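# Two robots move two bins across locked-door rooms

## Task

The connecting door is locked, so use the flow rack that passes through the wall in both directions. Set the bin holding parts on the work bench and the empty bin on the flat top of the shelf unit, with each bin's entire underside resting inside the surface's edges. The task fails if either robot tips over or is left leaning.

## Robot and tools

Robots: r1 and r2, identical Hello Robot Stretch 4 units, about 1.6 m tall. Each has an omni-wheel base (rim within 0.23 m of the base origin), a lift on a mast, a forward-reaching arm, a three-axis wrist and a five-finger hand. The wrist camera sits behind the palm heel and can strike things.

Frames: the base frame has its origin on the floor under the base centre, x forward, y left, z up, in metres. hand_pose is reported in it; the hand point lies 0.045 m in front of the palm and its printed position may be slightly wrong. base_odometry is measured from where the base stood at scene start and counts wheel turns only, so slip looks like travel. Heading is in rad, left positive, -3.142 to 3.142. Each robot reports only its own frames, so their relative placement comes from images, lidar_m and wrist_depth_mm.

move: one action. Arguments are r1 and r2 (each robot's own object; an omitted robot gets nothing new), plus cameras and blocking. Inside a robot's object:
- base: a relative offset from where that base last reported itself. translate_m (forward +, -2 to 2 m), strafe_m (left +, -2 to 2 m), rotate_rad (counter-clockwise +, -3.2 to 3.2). Only translate_m and strafe_m combine, giving a straight diagonal with no turn.
- joints: absolute targets by name. lift_m 0 to 1.2; arm_m 0 to 0.55 (extension); wrist_yaw_rad -1.134 to 4.276 (0 ahead, + left, 3.14 folded back); wrist_pitch_rad -1.117 to 4.259 (0 level, 1.57 pointing down); wrist_roll_rad -1.117 to 4.259 (0 palm up, 1.57 palm to robot's right, 3.14 palm down). Fingers hand_little, hand_ring, hand_middle, hand_index, hand_thumb_bend: -1 curled to +1 straight. hand_thumb_turn: -1 opposite the fingers to +1 beside the palm. hand_force_limit (-1 to 1, about 0 to 10 N fingertip, 15 N thumb) and hand_speed (-0.96 to 1; full speed from +0.48) are settings. Out-of-range joint targets are clipped and reported; other bad values get the call refused; unknown keys make it invalid.
- pace: slow, default, fast or max (base 0.1/0.3/0.4/0.6 m/s and 1/2/3/4 rad/s; lift 0.15/0.3/0.4/0.5 m/s; arm 0.1/0.4/0.6/0.7 m/s; wrist always 1.82 rad/s). A raised lift (above 0.2) slows the base, down to 0.3 m/s and 1 rad/s at 1.2.
- speeds: per-joint top speed for wrist joints, lift_m, arm_m.
- contact_limits: 0 (light) to 1 (hard), default 0.5, for arm_m, lift_m, translate_m, strafe_m, rotate_rad, given alongside that same command. A base limit persists until the next base command. When lifting a load keep lift_m at 0.15 or more for 1 kg, 0.3 or more for 2 kg.
- end_of_arm: "enable_torque" alone, to revive wrist motors that shut off.
blocking true (default) returns when everything rests; false returns in about 0.5 s while motion continues, and a later move only replaces targets it names. Motions end after 14 s (time_out). A move with no action returns full state and all images.

wait(seconds 0 to 10, cameras) lets time pass; it returns early once any running move settles. stop brakes all motions and re-brakes slack wheels; braked joints may keep pressing. zoom_image(camera, region [x0,y0,x1,y1] pixels, at most 504 square) enlarges the latest image. show_instructions shows the reference page. finished_scene ends the scene permanently; the bins must stay placed without help.

Results: per robot, base_status and joint_status read done, moving, off_target, contact_stop, time_out, limit_stop_at_own_body, limit_stop_at_tilt (lean over 6 degrees: lift, arm and wheels go slack) or torque_fault. The line "move:" sums each commanded robot. A robot not named appears under "as last shown" with "not commanded". on_its_own lists uncommanded behaviour (slack joints, off wrist motors, odd servo current, tilt change). hand_stopped_by gives six words for little, ring, middle, index, thumb_bend, thumb_turn: moving, target, force, stalled, fault. *_load_n are fingertip loads in N (positive pushing open); a dropped grip shows as loads near 0. lidar_m: 12 distances, 30-degree sectors starting straight ahead and going counter-clockwise; "-" means nothing seen or closer than 0.25 m; it sees the other robot and table tops. wrist_depth_mm: 7x7 grid of depths 100 to 2000 mm. motor_effort in percent with peak in brackets; servo_current in mA; base_tilt forward/right in degrees; turned_by_wheels vs turned_by_imu differing over 0.1 rad means slip or a hit. Any uncommanded stop or refusal cancels the reply's later move, wait and finished_scene calls.

Gripping: each finger runs only when its target changes, until it arrives or hits hand_force_limit, then locks. To grip gently close at hand_speed -0.94 or lower. Thumb turned fully in front wraps objects roughly 0.035 to 0.065 m thick; handles down to 0.025 m. To squeeze harder, raise the force limit and send a more closed target.

Avoid: any press between robots (including closing a hand on the other's fingers, or driving a base further once touching); carrying over 1 kg with arm_m above 0.2 while driving or turning, especially fast; hard pushes that tip a robot; slamming or dropping bins or letting parts fall; wrist poses causing self-collision (low lift over the base, tilted-up rolled or right-turned wrist). Two robots carrying one load can drift apart by about 3 cm per metre, which strains the hands.

Each tool is called after ">>>" by a JSON object that holds its "name" and its "arguments".

Reference images:

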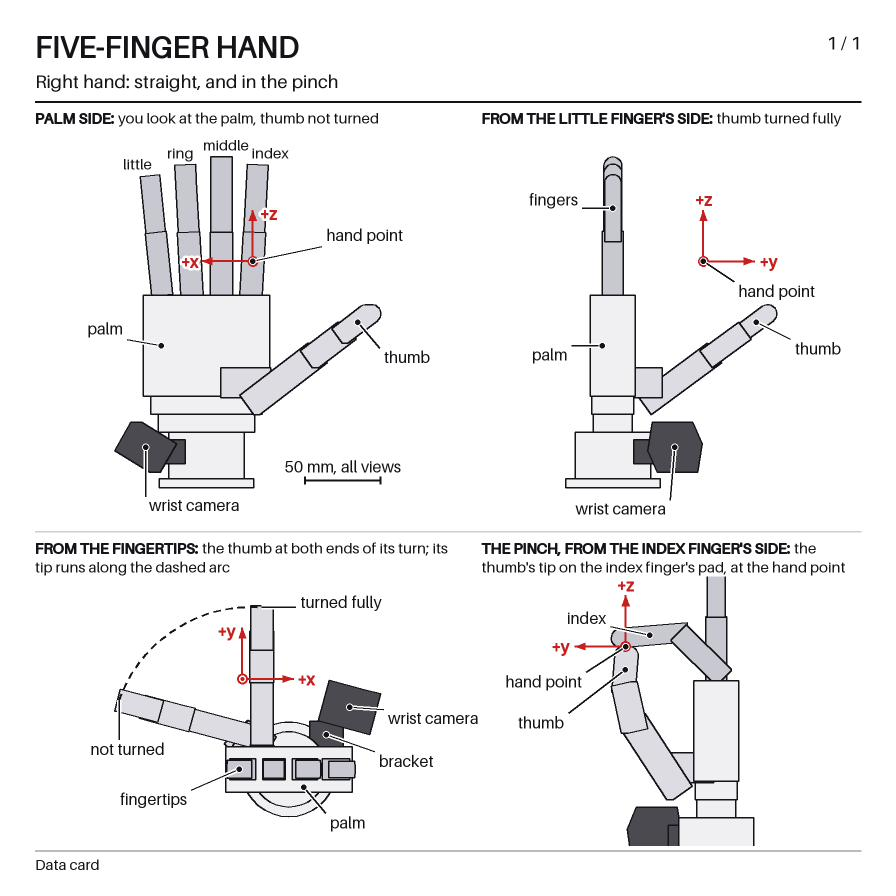

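## Session

>>> {"name": "move", "arguments": {}}

Scene clock: 0.00 s.
r1.base_odometry: x=+0.000 y=+0.000 heading=+0.000
r1.turned_by_wheels: +0.000
r1.turned_by_imu: +0.000
r1.base_tilt: forward=-1.7 right=+0.2
r1.lidar_m: 1.39 2.22 3.14 1.87 1.59 1.61 1.34 1.14 1.13 1.19 1.09 1.68
r1.base_status: not commanded
r1.joint_positions: lift_m=+0.200 arm_m=+0.003 wrist_yaw_rad=+3.148 wrist_pitch_rad=+0.004 wrist_roll_rad=+0.000 hand_little=+1.000 hand_ring=+1.000 hand_middle=+1.000 hand_index=+1.000 hand_thumb_turn=+1.000 hand_thumb_bend=+1.000 hand_force_limit=+0.000 hand_speed=-0.800
r1.joint_status: not commanded
r1.measured_speeds: all 0
r1.hand_stopped_by: target,target,target,target,target,target
r1.little_load_n: 0.0
r1.ring_load_n: 0.0
r1.middle_load_n: 0.0
r1.index_load_n: 0.0
r1.thumb_bend_load_n: 0.0
r1.thumb_turn_load_n: 0.0
r1.motor_effort: lift_m=+19 arm_m=-4 wheel_0=-1 wheel_1=+1 wheel_2=-1
r1.servo_current: wrist_yaw_rad=46 wrist_pitch_rad=46 wrist_roll_rad=39
r1.hand_pose: x=-0.0490 y=+0.1168 z=+0.4373 quat_wxyz=(-0.501, -0.503, +0.499, +0.497) (m; r1's base frame)
r1.wrist_depth_mm: - 135 - - - - - / - 135 163 - - - - / 110 136 208 - - - - / 135 144 241 - - - - / 1118 1255 - - - - - / 1118 1160 120 132 - - - / 931 - - - - - 854
r2.base_odometry: x=+0.000 y=+0.000 heading=+0.000
r2.turned_by_wheels: +0.000
r2.turned_by_imu: +0.000
r2.base_tilt: forward=-1.0 right=-0.3
r2.lidar_m: 1.07 0.99 1.08 1.54 1.87 1.96 2.74 3.23 1.27 1.26 2.83 0.84
r2.base_status: not commanded
r2.joint_positions: lift_m=+0.225 arm_m=+0.000 wrist_yaw_rad=+3.191 wrist_pitch_rad=+0.004 wrist_roll_rad=+0.000 hand_little=+1.000 hand_ring=+1.000 hand_middle=+1.000 hand_index=+1.000 hand_thumb_turn=+1.000 hand_thumb_bend=+1.000 hand_force_limit=+0.000 hand_speed=-0.800
r2.joint_status: not commanded
r2.measured_speeds: all 0
r2.hand_stopped_by: target,target,target,target,target,target
r2.little_load_n: 0.0
r2.ring_load_n: 0.0
r2.middle_load_n: 0.0
r2.index_load_n: 0.0
r2.thumb_bend_load_n: 0.0
r2.thumb_turn_load_n: 0.0
r2.motor_effort: lift_m=+21 arm_m=-4 wheel_0=+1 wheel_1=-1 wheel_2=+0
r2.servo_current: wrist_yaw_rad=33 wrist_pitch_rad=46 wrist_roll_rad=33
r2.hand_pose: x=-0.0563 y=+0.1072 z=+0.4621 quat_wxyz=(-0.511, -0.513, +0.489, +0.486) (m; r2's base frame)
r2.wrist_depth_mm: - 137 - - - - - / - 114 158 - - - - / - 126 166 - - - - / - 138 210 - - - - / 217 - - - - - - / 224 1464 210 181 1499 - - / 221 976 108 114 - - -
pictures: r1_head_camera, r1_head_left_camera, r1_head_right_camera, r1_wrist_camera, r2_head_camera, r2_head_left_camera, r2_head_right_camera, r2_wrist_camera
Images, in order (width x height): r1_head_camera 420x560, r1_head_left_camera 420x672, r1_head_right_camera 420x672, r1_wrist_camera 616x392, r2_head_camera 420x560, r2_head_left_camera 420x672, r2_head_right_camera 420x672, r2_wrist_camera 616x392.

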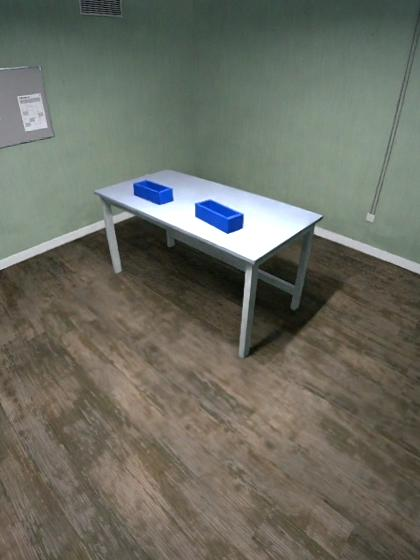

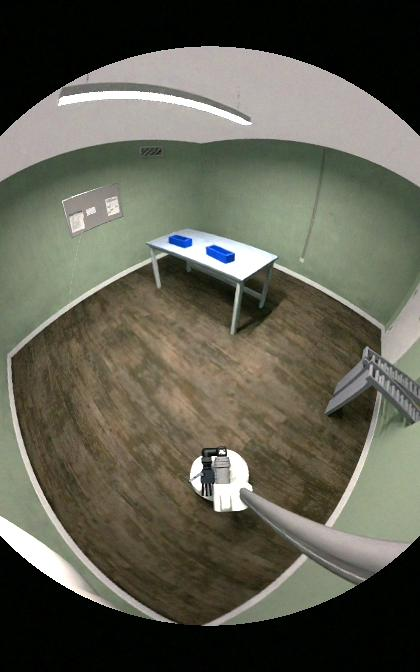

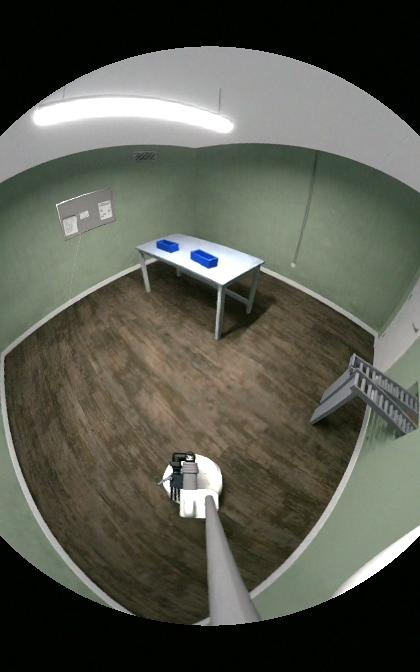

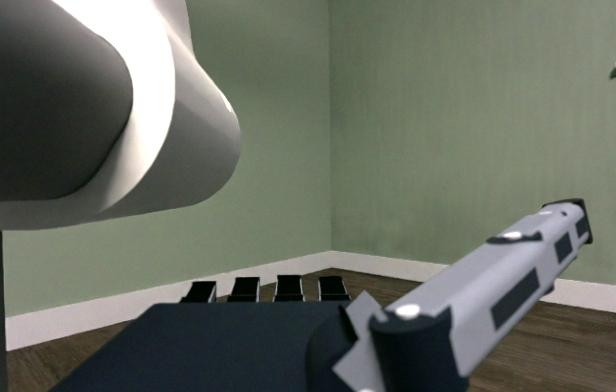

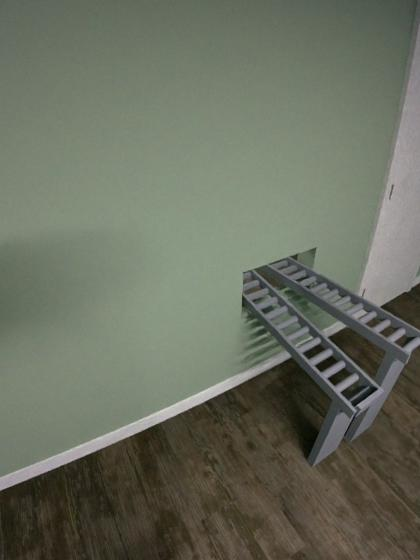

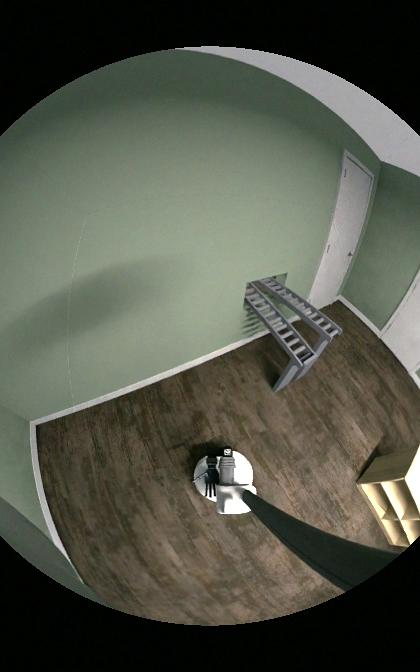

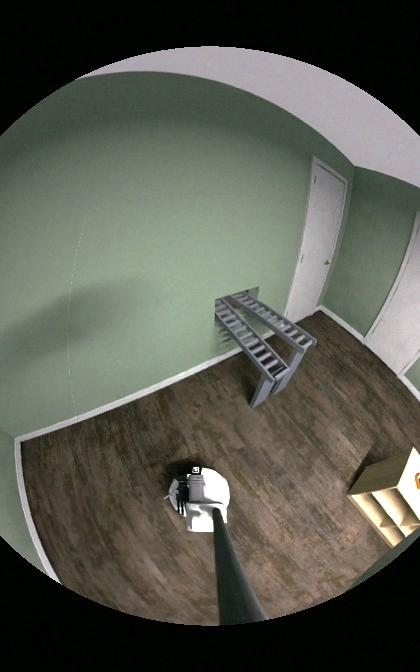

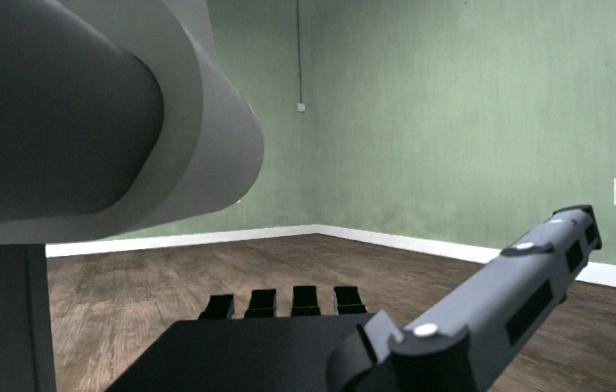

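>>> {"name": "zoom_image", "arguments": {"camera": "r1_head_camera", "region": [90, 160, 330, 360]}}

>>> {"name": "zoom_image", "arguments": {"camera": "r2_head_left_camera", "region": [220, 260, 420, 560]}}

>>> {"name": "zoom_image", "arguments": {"camera": "r1_head_left_camera", "region": [280, 280, 420, 480]}}

>>> {"name": "zoom_image", "arguments": {"camera": "r2_head_camera", "region": [200, 220, 420, 480]}}

Scaled by 2.100 from the camera's 420x560 image, which has a finer 1200x1600 frame.

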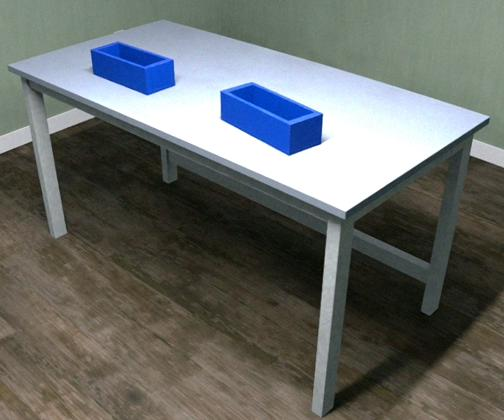

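Scaled by 1.680 from the camera's 420x672 image, which has a finer 600x960 frame.

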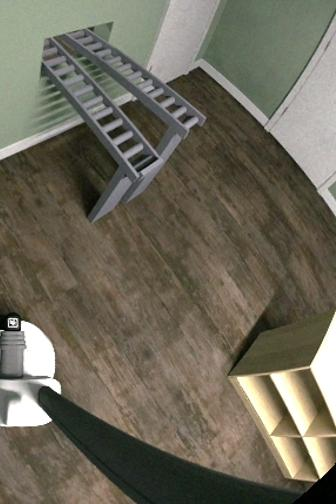

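Scaled by 2.520 from the camera's 420x672 image, which has a finer 600x960 frame.

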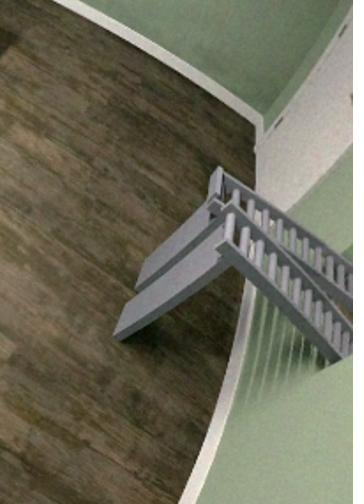

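Scaled by 1.938 from the camera's 420x560 image, which has a finer 1200x1600 frame.

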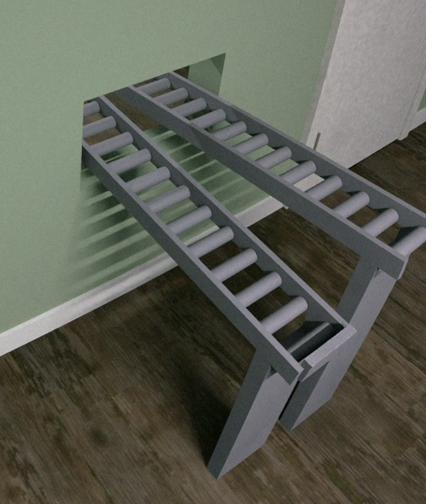

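>>> {"name": "zoom_image", "arguments": {"camera": "r2_head_right_camera", "region": [300, 420, 420, 580]}}

>>> {"name": "move", "arguments": {"r1": {"base": {"rotate_rad": -1.2}}, "r2": {"base": {"rotate_rad": -1.5}}, "cameras": ["all"]}}

Scaled by 3.150 from the camera's 420x672 image, which has a finer 600x960 frame.

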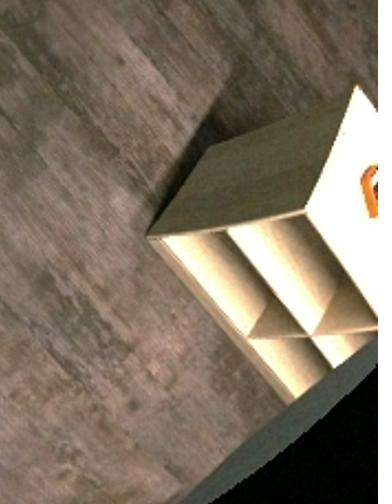

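Scene clock: 2.43 s.
move: r1 done; r2 done
r1.base_odometry: x=+0.000 y=+0.000 heading=-1.199
r1.turned_by_wheels: -1.199
r1.turned_by_imu: -1.180
r1.base_tilt: forward=-1.8 right=+0.1
r1.lidar_m: 1.11 3.12 1.40 1.85 3.16 2.14 1.59 1.56 1.48 1.15 1.13 1.21
r1.base_status: done
r1.joint_positions: lift_m=+0.200 arm_m=+0.003 wrist_yaw_rad=+3.148 wrist_pitch_rad=+0.004 wrist_roll_rad=+0.000 hand_little=+1.000 hand_ring=+1.000 hand_middle=+1.000 hand_index=+1.000 hand_thumb_turn=+1.000 hand_thumb_bend=+1.000 hand_force_limit=+0.000 hand_speed=-0.800
r1.joint_status: not commanded
r1.measured_speeds: all 0
r1.hand_stopped_by: target,target,target,target,target,target
r1.little_load_n: 0.0
r1.ring_load_n: 0.0
r1.middle_load_n: 0.0
r1.index_load_n: 0.0
r1.thumb_bend_load_n: 0.0
r1.thumb_turn_load_n: 0.0
r1.motor_effort: lift_m=+19(20) arm_m=-4(4) wheel_0=+3(10) wheel_1=+2(9) wheel_2=+2(13)
r1.servo_current: wrist_yaw_rad=33(52) wrist_pitch_rad=46(72) wrist_roll_rad=46(65)
r1.hand_pose: x=-0.0490 y=+0.1168 z=+0.4373 quat_wxyz=(-0.501, -0.503, +0.499, +0.497) (m; r1's base frame)
r1.wrist_depth_mm: - 136 1808 1983 - - - / 105 136 1863 1983 - - - / 111 137 213 - - - - / 135 157 - - - - - / - - - - - - - / 1281 1281 132 132 - - - / 1008 - - - - - 854
r2.base_odometry: x=+0.000 y=+0.000 heading=-1.499
r2.turned_by_wheels: -1.499
r2.turned_by_imu: -1.499
r2.base_tilt: forward=-1.1 right=-0.2
r2.lidar_m: 1.41 0.97 0.83 1.05 1.01 1.10 1.68 1.84 1.99 2.99 3.24 1.30
r2.base_status: done
r2.joint_positions: lift_m=+0.225 arm_m=+0.000 wrist_yaw_rad=+3.191 wrist_pitch_rad=+0.004 wrist_roll_rad=+0.000 hand_little=+1.000 hand_ring=+1.000 hand_middle=+1.000 hand_index=+1.000 hand_thumb_turn=+1.000 hand_thumb_bend=+1.000 hand_force_limit=+0.000 hand_speed=-0.800
r2.joint_status: not commanded
r2.measured_speeds: all 0
r2.hand_stopped_by: target,target,target,target,target,target
r2.little_load_n: 0.0
r2.ring_load_n: 0.0
r2.middle_load_n: 0.0
r2.index_load_n: 0.0
r2.thumb_bend_load_n: 0.0
r2.thumb_turn_load_n: 0.0
r2.motor_effort: lift_m=+21(21) arm_m=-4(4) wheel_0=+6(14) wheel_1=+2(11) wheel_2=+4(11)
r2.servo_current: wrist_yaw_rad=39(46) wrist_pitch_rad=52(52) wrist_roll_rad=26(59)
r2.hand_pose: x=-0.0563 y=+0.1072 z=+0.4621 quat_wxyz=(-0.511, -0.513, +0.489, +0.486) (m; r2's base frame)
r2.wrist_depth_mm: - 137 - - - - - / - 118 177 - - - - / - 128 172 - - - - / 124 138 224 - - - - / 213 - - - - - - / 230 1464 211 181 1464 - - / 225 976 108 114 - - -
pictures: r1_head_camera, r1_head_left_camera, r1_head_right_camera, r1_wrist_camera, r2_head_camera, r2_head_left_camera, r2_head_right_camera, r2_wrist_camera
Images, in order (width x height): r1_head_camera 420x560, r1_head_left_camera 420x672, r1_head_right_camera 420x672, r1_wrist_camera 616x392, r2_head_camera 420x560, r2_head_left_camera 420x672, r2_head_right_camera 420x672, r2_wrist_camera 616x392.

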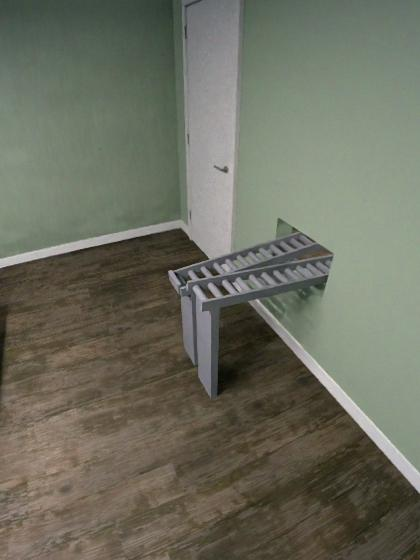

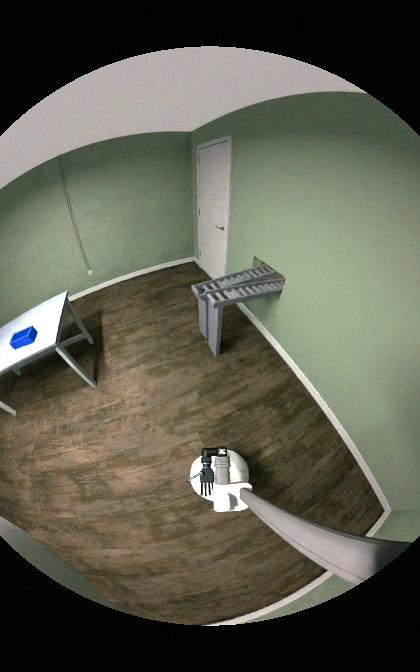

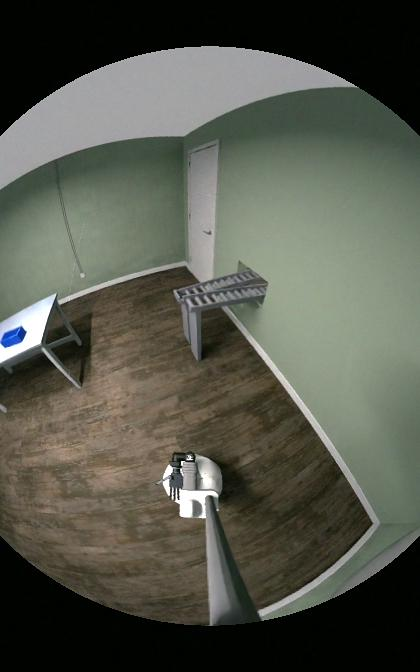

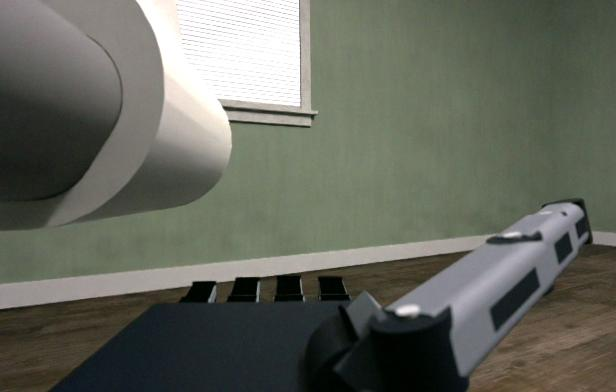

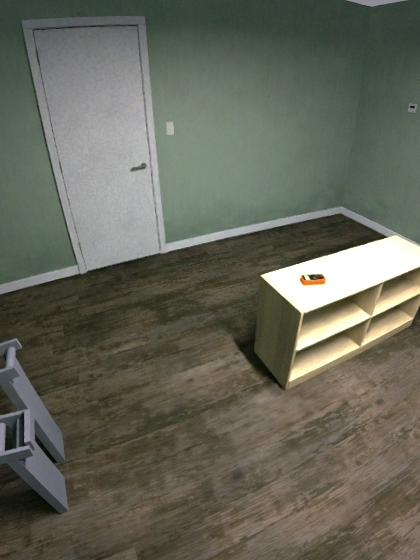

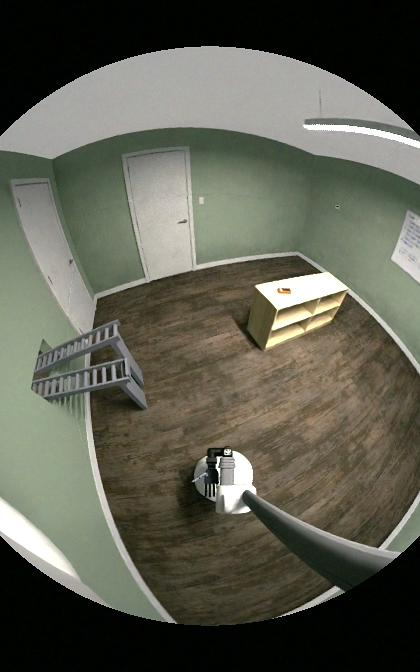

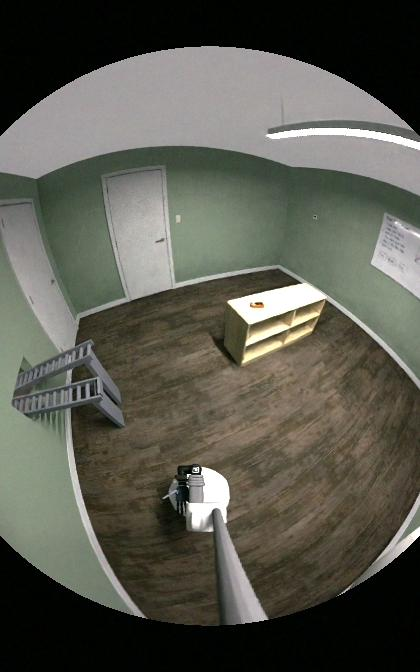

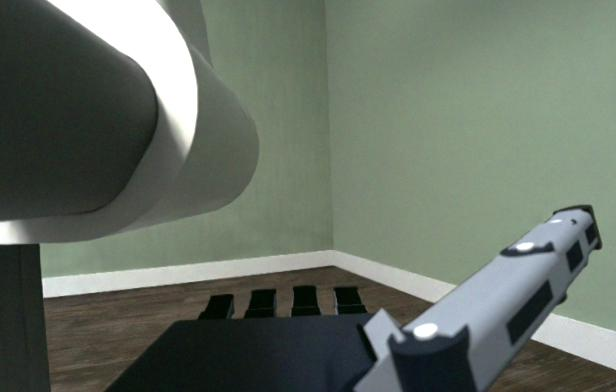

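>>> {"name": "move", "arguments": {"r1": {"base": {"rotate_rad": -2.0}}, "r2": {"base": {"rotate_rad": -1.7}}, "cameras": ["r1_head_left_camera", "r2_head_left_camera", "r2_head_camera"]}}

>>> {"name": "move", "arguments": {"r1": {"base": {"rotate_rad": 3.2}}, "r2": {"base": {"rotate_rad": -1.5}}, "cameras": ["r1_head_camera", "r2_head_left_camera"]}}

Scene clock: 5.00 s.
move: r1 done; r2 done
r1.base_odometry: x=+0.000 y=+0.000 heading=+3.084
r1.turned_by_wheels: -2.000
r1.turned_by_imu: -1.967
r1.base_tilt: forward=-1.8 right=+0.1
r1.lidar_m: 1.36 1.13 1.11 1.25 1.12 1.77 1.42 2.15 3.14 1.92 1.60 1.57
r1.base_status: done
r1.joint_positions: lift_m=+0.200 arm_m=+0.003 wrist_yaw_rad=+3.148 wrist_pitch_rad=+0.004 wrist_roll_rad=+0.000 hand_little=+1.000 hand_ring=+1.000 hand_middle=+1.000 hand_index=+1.000 hand_thumb_turn=+1.000 hand_thumb_bend=+1.000 hand_force_limit=+0.000 hand_speed=-0.800
r1.joint_status: not commanded
r1.measured_speeds: all 0
r1.hand_stopped_by: target,target,target,target,target,target
r1.little_load_n: 0.0
r1.ring_load_n: 0.0
r1.middle_load_n: 0.0
r1.index_load_n: 0.0
r1.thumb_bend_load_n: 0.0
r1.thumb_turn_load_n: 0.0
r1.motor_effort: lift_m=+20(20) arm_m=-4(4) wheel_0=+2(9) wheel_1=-1(10) wheel_2=+2(11)
r1.servo_current: wrist_yaw_rad=33(65) wrist_pitch_rad=59(65) wrist_roll_rad=65(65)
r1.hand_pose: x=-0.0490 y=+0.1168 z=+0.4373 quat_wxyz=(-0.501, -0.503, +0.499, +0.497) (m; r1's base frame)
r1.wrist_depth_mm: - 136 - - - - - / 105 137 - - - - - / 111 137 220 - - - - / 135 159 - - - - - / - - - - - - - / 1397 1397 131 132 - - - / 1008 - - - - - 854
r2.base_odometry: x=+0.000 y=+0.000 heading=+3.085
r2.turned_by_wheels: -1.699
r2.turned_by_imu: -1.699
r2.base_tilt: forward=-1.0 right=-0.4
r2.lidar_m: 2.63 3.24 1.31 1.25 2.87 0.83 1.06 1.01 1.08 1.45 1.84 1.92
r2.base_status: done
r2.joint_positions: lift_m=+0.225 arm_m=+0.000 wrist_yaw_rad=+3.191 wrist_pitch_rad=+0.004 wrist_roll_rad=+0.000 hand_little=+1.000 hand_ring=+1.000 hand_middle=+1.000 hand_index=+1.000 hand_thumb_turn=+1.000 hand_thumb_bend=+1.000 hand_force_limit=+0.000 hand_speed=-0.800
r2.joint_status: not commanded
r2.measured_speeds: all 0
r2.hand_stopped_by: target,target,target,target,target,target
r2.little_load_n: 0.0
r2.ring_load_n: 0.0
r2.middle_load_n: 0.0
r2.index_load_n: 0.0
r2.thumb_bend_load_n: 0.0
r2.thumb_turn_load_n: 0.0
r2.motor_effort: lift_m=+21(21) arm_m=-4(4) wheel_0=+5(15) wheel_1=+3(10) wheel_2=+4(11)
r2.servo_current: wrist_yaw_rad=39(46) wrist_pitch_rad=52(52) wrist_roll_rad=52(59)
r2.hand_pose: x=-0.0563 y=+0.1072 z=+0.4621 quat_wxyz=(-0.511, -0.513, +0.489, +0.486) (m; r2's base frame)
r2.wrist_depth_mm: - 138 - 1366 1576 - - / - 118 161 1366 1576 1078 - / - 128 172 1921 1618 854 976 / 124 138 201 1366 - - 991 / 213 - - 1366 - - - / 219 - 139 135 1366 - - / 216 118 108 114 - - -
pictures: r1_head_left_camera, r2_head_camera, r2_head_left_camera
Images, in order (width x height): r1_head_left_camera 420x672, r2_head_camera 420x560, r2_head_left_camera 420x672.

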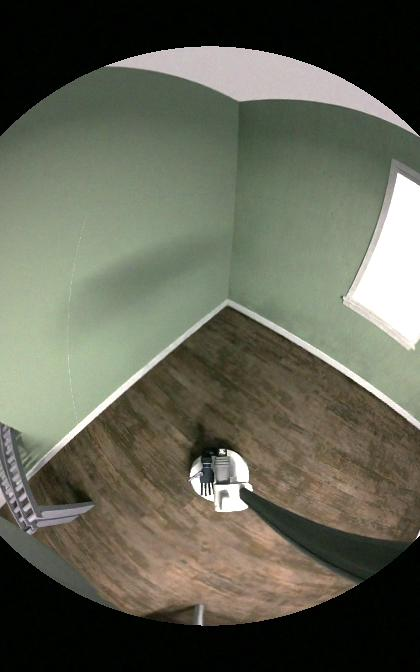

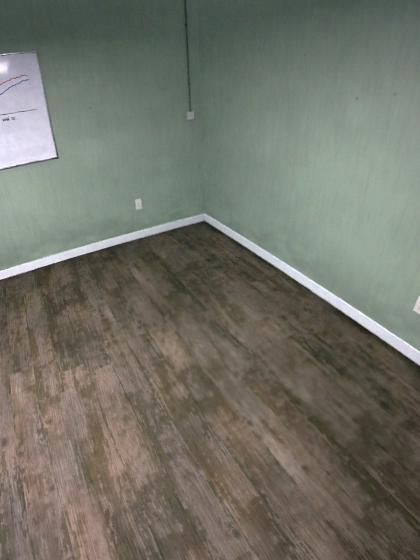

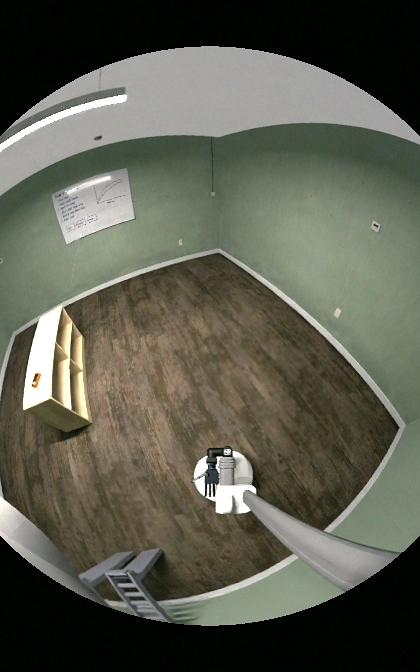

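Scene clock: 7.90 s.
move: r1 done; r2 done
r1.base_odometry: x=+0.000 y=+0.000 heading=+0.001
r1.turned_by_wheels: +3.200
r1.turned_by_imu: +3.145
r1.base_tilt: forward=-1.7 right=+0.2
r1.lidar_m: 1.40 2.25 3.15 1.87 1.60 1.63 1.32 1.13 1.12 1.19 1.09 1.68
r1.base_status: done
r1.joint_positions: lift_m=+0.200 arm_m=+0.003 wrist_yaw_rad=+3.148 wrist_pitch_rad=+0.004 wrist_roll_rad=+0.000 hand_little=+1.000 hand_ring=+1.000 hand_middle=+1.000 hand_index=+1.000 hand_thumb_turn=+1.000 hand_thumb_bend=+1.000 hand_force_limit=+0.000 hand_speed=-0.800
r1.joint_status: not commanded
r1.measured_speeds: all 0
r1.hand_stopped_by: target,target,target,target,target,target
r1.little_load_n: 0.0
r1.ring_load_n: 0.0
r1.middle_load_n: 0.0
r1.index_load_n: 0.0
r1.thumb_bend_load_n: 0.0
r1.thumb_turn_load_n: 0.0
r1.motor_effort: lift_m=+20(20) arm_m=-4(5) wheel_0=-2(9) wheel_1=+1(8) wheel_2=-3(13)
r1.servo_current: wrist_yaw_rad=46(65) wrist_pitch_rad=59(78) wrist_roll_rad=46(72)
r1.hand_pose: x=-0.0490 y=+0.1168 z=+0.4373 quat_wxyz=(-0.501, -0.503, +0.499, +0.497) (m; r1's base frame)
r1.wrist_depth_mm: - 136 - - - - - / 105 136 185 - - - - / 110 137 213 - - - - / 135 158 - - - - - / 1098 1255 - - - - - / 1138 1160 120 132 - - - / 960 - - - - - 842
r2.base_odometry: x=+0.000 y=+0.000 heading=+1.586
r2.turned_by_wheels: -1.499
r2.turned_by_imu: -1.500
r2.base_tilt: forward=-1.1 right=-0.2
r2.lidar_m: 1.58 1.86 1.95 2.87 3.24 1.26 1.36 1.17 0.83 1.04 1.03 1.10
r2.base_status: done
r2.joint_positions: lift_m=+0.225 arm_m=+0.000 wrist_yaw_rad=+3.191 wrist_pitch_rad=+0.004 wrist_roll_rad=+0.000 hand_little=+1.000 hand_ring=+1.000 hand_middle=+1.000 hand_index=+1.000 hand_thumb_turn=+1.000 hand_thumb_bend=+1.000 hand_force_limit=+0.000 hand_speed=-0.800
r2.joint_status: not commanded
r2.measured_speeds: all 0
r2.hand_stopped_by: target,target,target,target,target,target
r2.little_load_n: 0.0
r2.ring_load_n: 0.0
r2.middle_load_n: 0.0
r2.index_load_n: 0.0
r2.thumb_bend_load_n: 0.0
r2.thumb_turn_load_n: 0.0
r2.motor_effort: lift_m=+21(21) arm_m=-4(4) wheel_0=+4(14) wheel_1=+2(10) wheel_2=+3(12)
r2.servo_current: wrist_yaw_rad=39(46) wrist_pitch_rad=46(59) wrist_roll_rad=33(65)
r2.hand_pose: x=-0.0563 y=+0.1072 z=+0.4621 quat_wxyz=(-0.511, -0.513, +0.489, +0.486) (m; r2's base frame)
r2.wrist_depth_mm: - 137 - - - - - / - 118 173 - - - - / - 128 172 - - - - / 124 139 224 - 1464 1708 - / 220 - - - 1537 1708 - / 231 1464 211 181 1336 - - / 226 976 108 114 - - -
pictures: r1_head_camera, r2_head_left_camera
Images, in order (width x height): r1_head_camera 420x560, r2_head_left_camera 420x672.

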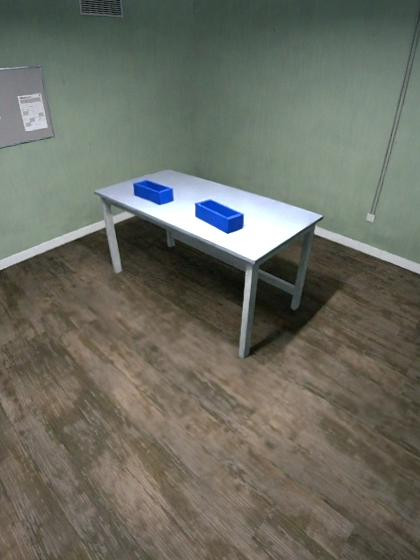

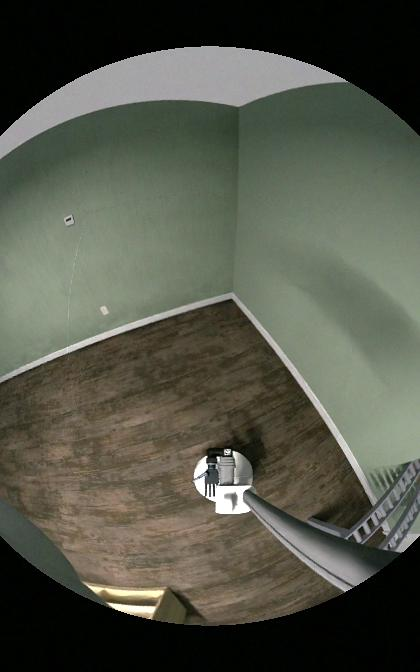

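>>> {"name": "move", "arguments": {"r1": {"base": {"translate_m": 0.6}}, "r2": {"base": {"rotate_rad": -1.58}}, "cameras": ["r1_head_camera", "r1_head_left_camera"]}}

>>> {"name": "zoom_image", "arguments": {"camera": "r1_head_camera", "region": [0, 200, 420, 560]}}

Scene clock: 11.80 s.
move: r1 done; r2 done
r1.base_odometry: x=+0.600 y=+0.000 heading=+0.001
r1.turned_by_wheels: +0.000
r1.turned_by_imu: +0.000
r1.base_tilt: forward=-1.9 right=+0.3
r1.lidar_m: 0.82 1.41 2.74 2.42 2.04 2.01 1.83 1.53 1.25 1.04 2.69 0.82
r1.base_status: done
r1.joint_positions: lift_m=+0.200 arm_m=+0.003 wrist_yaw_rad=+3.148 wrist_pitch_rad=+0.004 wrist_roll_rad=+0.000 hand_little=+1.000 hand_ring=+1.000 hand_middle=+1.000 hand_index=+1.000 hand_thumb_turn=+1.000 hand_thumb_bend=+1.000 hand_force_limit=+0.000 hand_speed=-0.800
r1.joint_status: not commanded
r1.measured_speeds: all 0
r1.hand_stopped_by: target,target,target,target,target,target
r1.little_load_n: 0.0
r1.ring_load_n: 0.0
r1.middle_load_n: 0.0
r1.index_load_n: 0.0
r1.thumb_bend_load_n: 0.0
r1.thumb_turn_load_n: 0.0
r1.motor_effort: lift_m=+20(20) arm_m=-4(4) wheel_0=+1(8) wheel_1=+1(7) wheel_2=-2(13)
r1.servo_current: wrist_yaw_rad=33(65) wrist_pitch_rad=46(78) wrist_roll_rad=59(72)
r1.hand_pose: x=-0.0490 y=+0.1168 z=+0.4373 quat_wxyz=(-0.501, -0.503, +0.499, +0.497) (m; r1's base frame)
r1.wrist_depth_mm: - 136 - - - - 1708 / 106 137 - - - - 1708 / 110 137 232 - - - - / 135 159 - - - - - / - - - - - - - / 1308 1430 132 132 - - - / 1025 - - - - - 842
r2.base_odometry: x=+0.000 y=+0.000 heading=+0.007
r2.turned_by_wheels: -1.579
r2.turned_by_imu: -1.579
r2.base_tilt: forward=-1.2 right=-0.3
r2.lidar_m: 1.03 1.02 1.11 1.61 1.86 1.98 2.92 3.24 1.26 1.35 1.09 0.83
r2.base_status: done
r2.joint_positions: lift_m=+0.225 arm_m=+0.000 wrist_yaw_rad=+3.191 wrist_pitch_rad=+0.004 wrist_roll_rad=+0.000 hand_little=+1.000 hand_ring=+1.000 hand_middle=+1.000 hand_index=+1.000 hand_thumb_turn=+1.000 hand_thumb_bend=+1.000 hand_force_limit=+0.000 hand_speed=-0.800
r2.joint_status: not commanded
r2.measured_speeds: all 0
r2.hand_stopped_by: target,target,target,target,target,target
r2.little_load_n: 0.0
r2.ring_load_n: 0.0
r2.middle_load_n: 0.0
r2.index_load_n: 0.0
r2.thumb_bend_load_n: 0.0
r2.thumb_turn_load_n: 0.0
r2.motor_effort: lift_m=+21(21) arm_m=-4(4) wheel_0=+6(15) wheel_1=+3(10) wheel_2=+5(11)
r2.servo_current: wrist_yaw_rad=33(46) wrist_pitch_rad=39(52) wrist_roll_rad=33(65)
r2.hand_pose: x=-0.0563 y=+0.1072 z=+0.4621 quat_wxyz=(-0.511, -0.513, +0.489, +0.486) (m; r2's base frame)
r2.wrist_depth_mm: - 138 - - - - - / - 118 172 - - - - / - 128 172 - - - - / 124 138 224 - - - - / 221 - - - - - - / 231 1499 211 181 1499 - - / 227 976 108 114 - - -
pictures: r1_head_camera, r1_head_left_camera
Images, in order (width x height): r1_head_camera 420x560, r1_head_left_camera 420x672.

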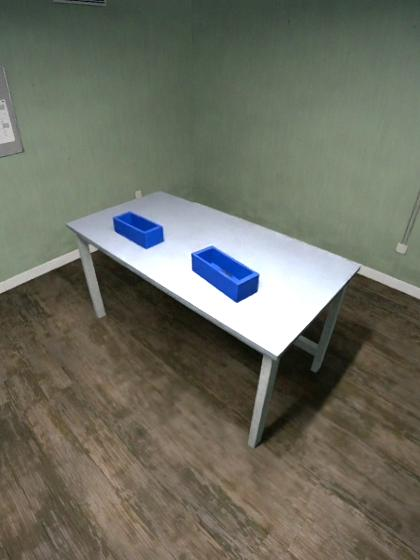

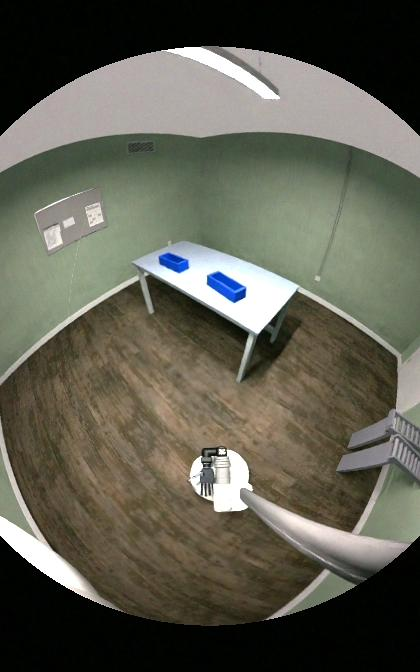

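Scaled by 1.200 from the camera's 420x560 image, which has a finer 1200x1600 frame.

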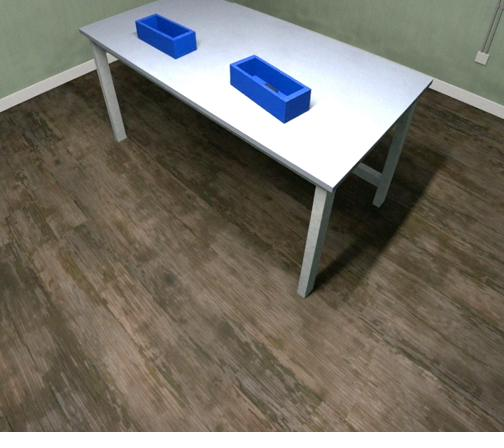

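>>> {"name": "zoom_image", "arguments": {"camera": "r1_head_camera", "region": [100, 200, 270, 310]}}

Scaled by 2.965 from the camera's 420x560 image, which has a finer 1200x1600 frame.

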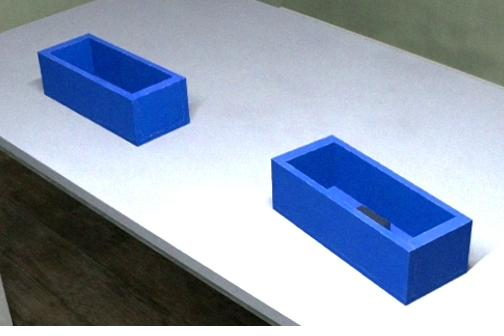

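>>> {"name": "move", "arguments": {"r1": {"base": {"rotate_rad": -0.8}, "joints": {"lift_m": 0.9, "wrist_yaw_rad": 1.57}}, "r2": {"joints": {"lift_m": 0.9, "wrist_yaw_rad": 1.57}}, "cameras": ["all"]}}

Scene clock: 17.77 s.
move: r1 done; r2 done
r1.base_odometry: x=+0.600 y=+0.000 heading=-0.799
r1.turned_by_wheels: -0.800
r1.turned_by_imu: -0.789
r1.base_tilt: forward=-1.8 right=+0.0
r1.lidar_m: 2.68 0.82 0.99 2.76 2.83 2.16 2.03 2.10 1.61 1.52 1.03 1.19
r1.base_status: done
r1.joint_positions: lift_m=+0.900 arm_m=+0.003 wrist_yaw_rad=+1.572 wrist_pitch_rad=+0.004 wrist_roll_rad=+0.000 hand_little=+1.000 hand_ring=+1.000 hand_middle=+1.000 hand_index=+1.000 hand_thumb_turn=+1.000 hand_thumb_bend=+1.000 hand_force_limit=+0.000 hand_speed=-0.800
r1.joint_status: all done
r1.measured_speeds: all 0
r1.hand_stopped_by: target,target,target,target,target,target
r1.little_load_n: 0.0
r1.ring_load_n: 0.0
r1.middle_load_n: 0.0
r1.index_load_n: 0.0
r1.thumb_bend_load_n: 0.0
r1.thumb_turn_load_n: -0.5
r1.motor_effort: lift_m=+22(26) arm_m=-4(5) wheel_0=+2(8) wheel_1=-1(10) wheel_2=+2(11)
r1.servo_current: wrist_yaw_rad=39(117) wrist_pitch_rad=52(72) wrist_roll_rad=39(72)
r1.hand_pose: x=+0.2915 y=+0.2218 z=+1.1371 quat_wxyz=(+0.000, +0.000, +0.709, +0.706) (m; r1's base frame)
r1.wrist_depth_mm: - - - - - - - / - - - - - - - / - - - - - - - / - - - - - - - / - - - - - - - / - - 132 132 - - - / - - - - - - -
r2.base_odometry: x=+0.000 y=+0.000 heading=+0.007
r2.turned_by_wheels: +0.000
r2.turned_by_imu: +0.001
r2.base_tilt: forward=-1.1 right=-0.3
r2.lidar_m: 1.03 1.03 1.10 1.61 1.85 1.99 2.91 3.22 1.26 1.34 1.08 0.81
r2.base_status: not commanded
r2.joint_positions: lift_m=+0.900 arm_m=+0.000 wrist_yaw_rad=+1.573 wrist_pitch_rad=+0.004 wrist_roll_rad=+0.000 hand_little=+1.000 hand_ring=+1.000 hand_middle=+1.000 hand_index=+1.000 hand_thumb_turn=+1.000 hand_thumb_bend=+1.000 hand_force_limit=+0.000 hand_speed=-0.800
r2.joint_status: all done
r2.measured_speeds: all 0
r2.hand_stopped_by: target,target,target,target,target,target
r2.little_load_n: 0.0
r2.ring_load_n: 0.0
r2.middle_load_n: 0.0
r2.index_load_n: 0.0
r2.thumb_bend_load_n: 0.0
r2.thumb_turn_load_n: 0.0
r2.motor_effort: lift_m=+24(30) arm_m=-4(4) wheel_0=+5(6) wheel_1=+3(3) wheel_2=+5(5)
r2.servo_current: wrist_yaw_rad=39(117) wrist_pitch_rad=39(52) wrist_roll_rad=39(59)
r2.hand_pose: x=+0.2888 y=+0.2219 z=+1.1371 quat_wxyz=(-0.001, -0.001, +0.709, +0.706) (m; r2's base frame)
r2.wrist_depth_mm: - - - - - - - / - - - - - - - / - - - - - - - / - - - - - - - / - - - - - - - / - - 139 138 - - - / - - 108 114 - - -
pictures: r1_head_camera, r1_head_left_camera, r1_head_right_camera, r1_wrist_camera, r2_head_camera, r2_head_left_camera, r2_head_right_camera, r2_wrist_camera
Images, in order (width x height): r1_head_camera 420x560, r1_head_left_camera 420x672, r1_head_right_camera 420x672, r1_wrist_camera 616x392, r2_head_camera 420x560, r2_head_left_camera 420x672, r2_head_right_camera 420x672, r2_wrist_camera 616x392.

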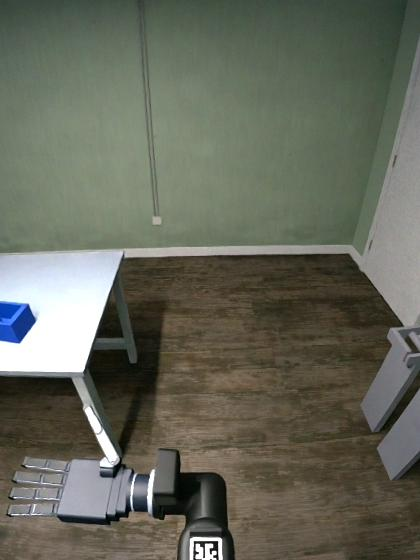

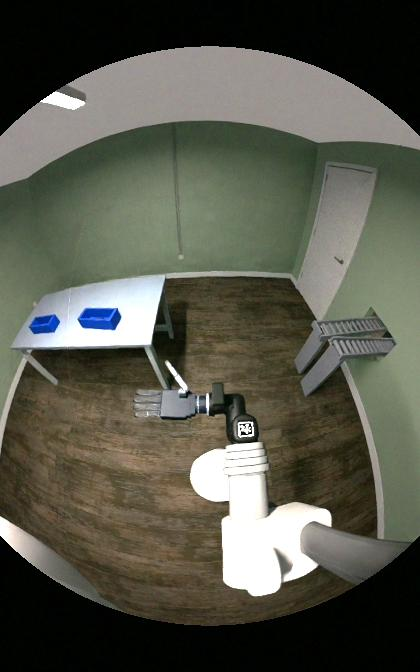

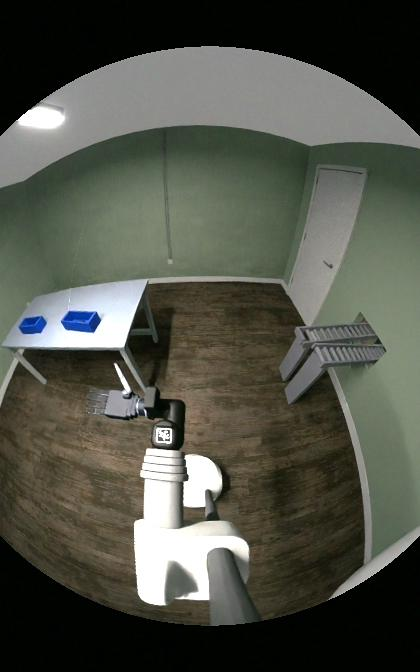

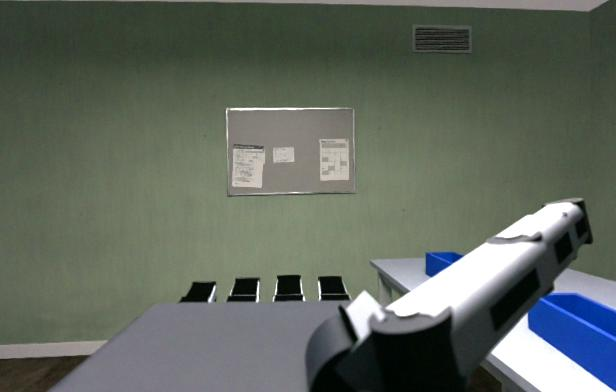

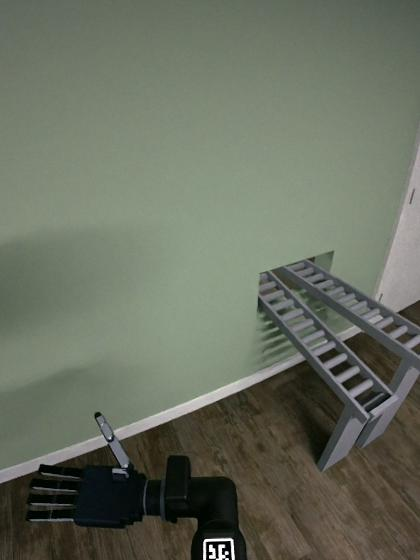

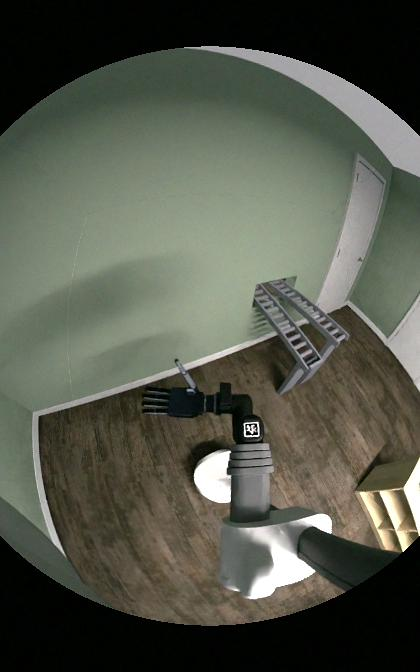

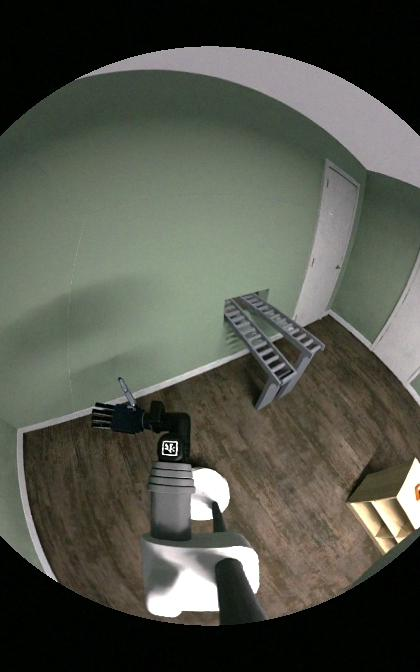

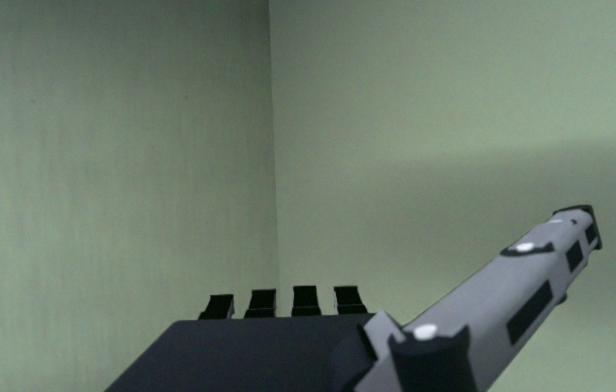

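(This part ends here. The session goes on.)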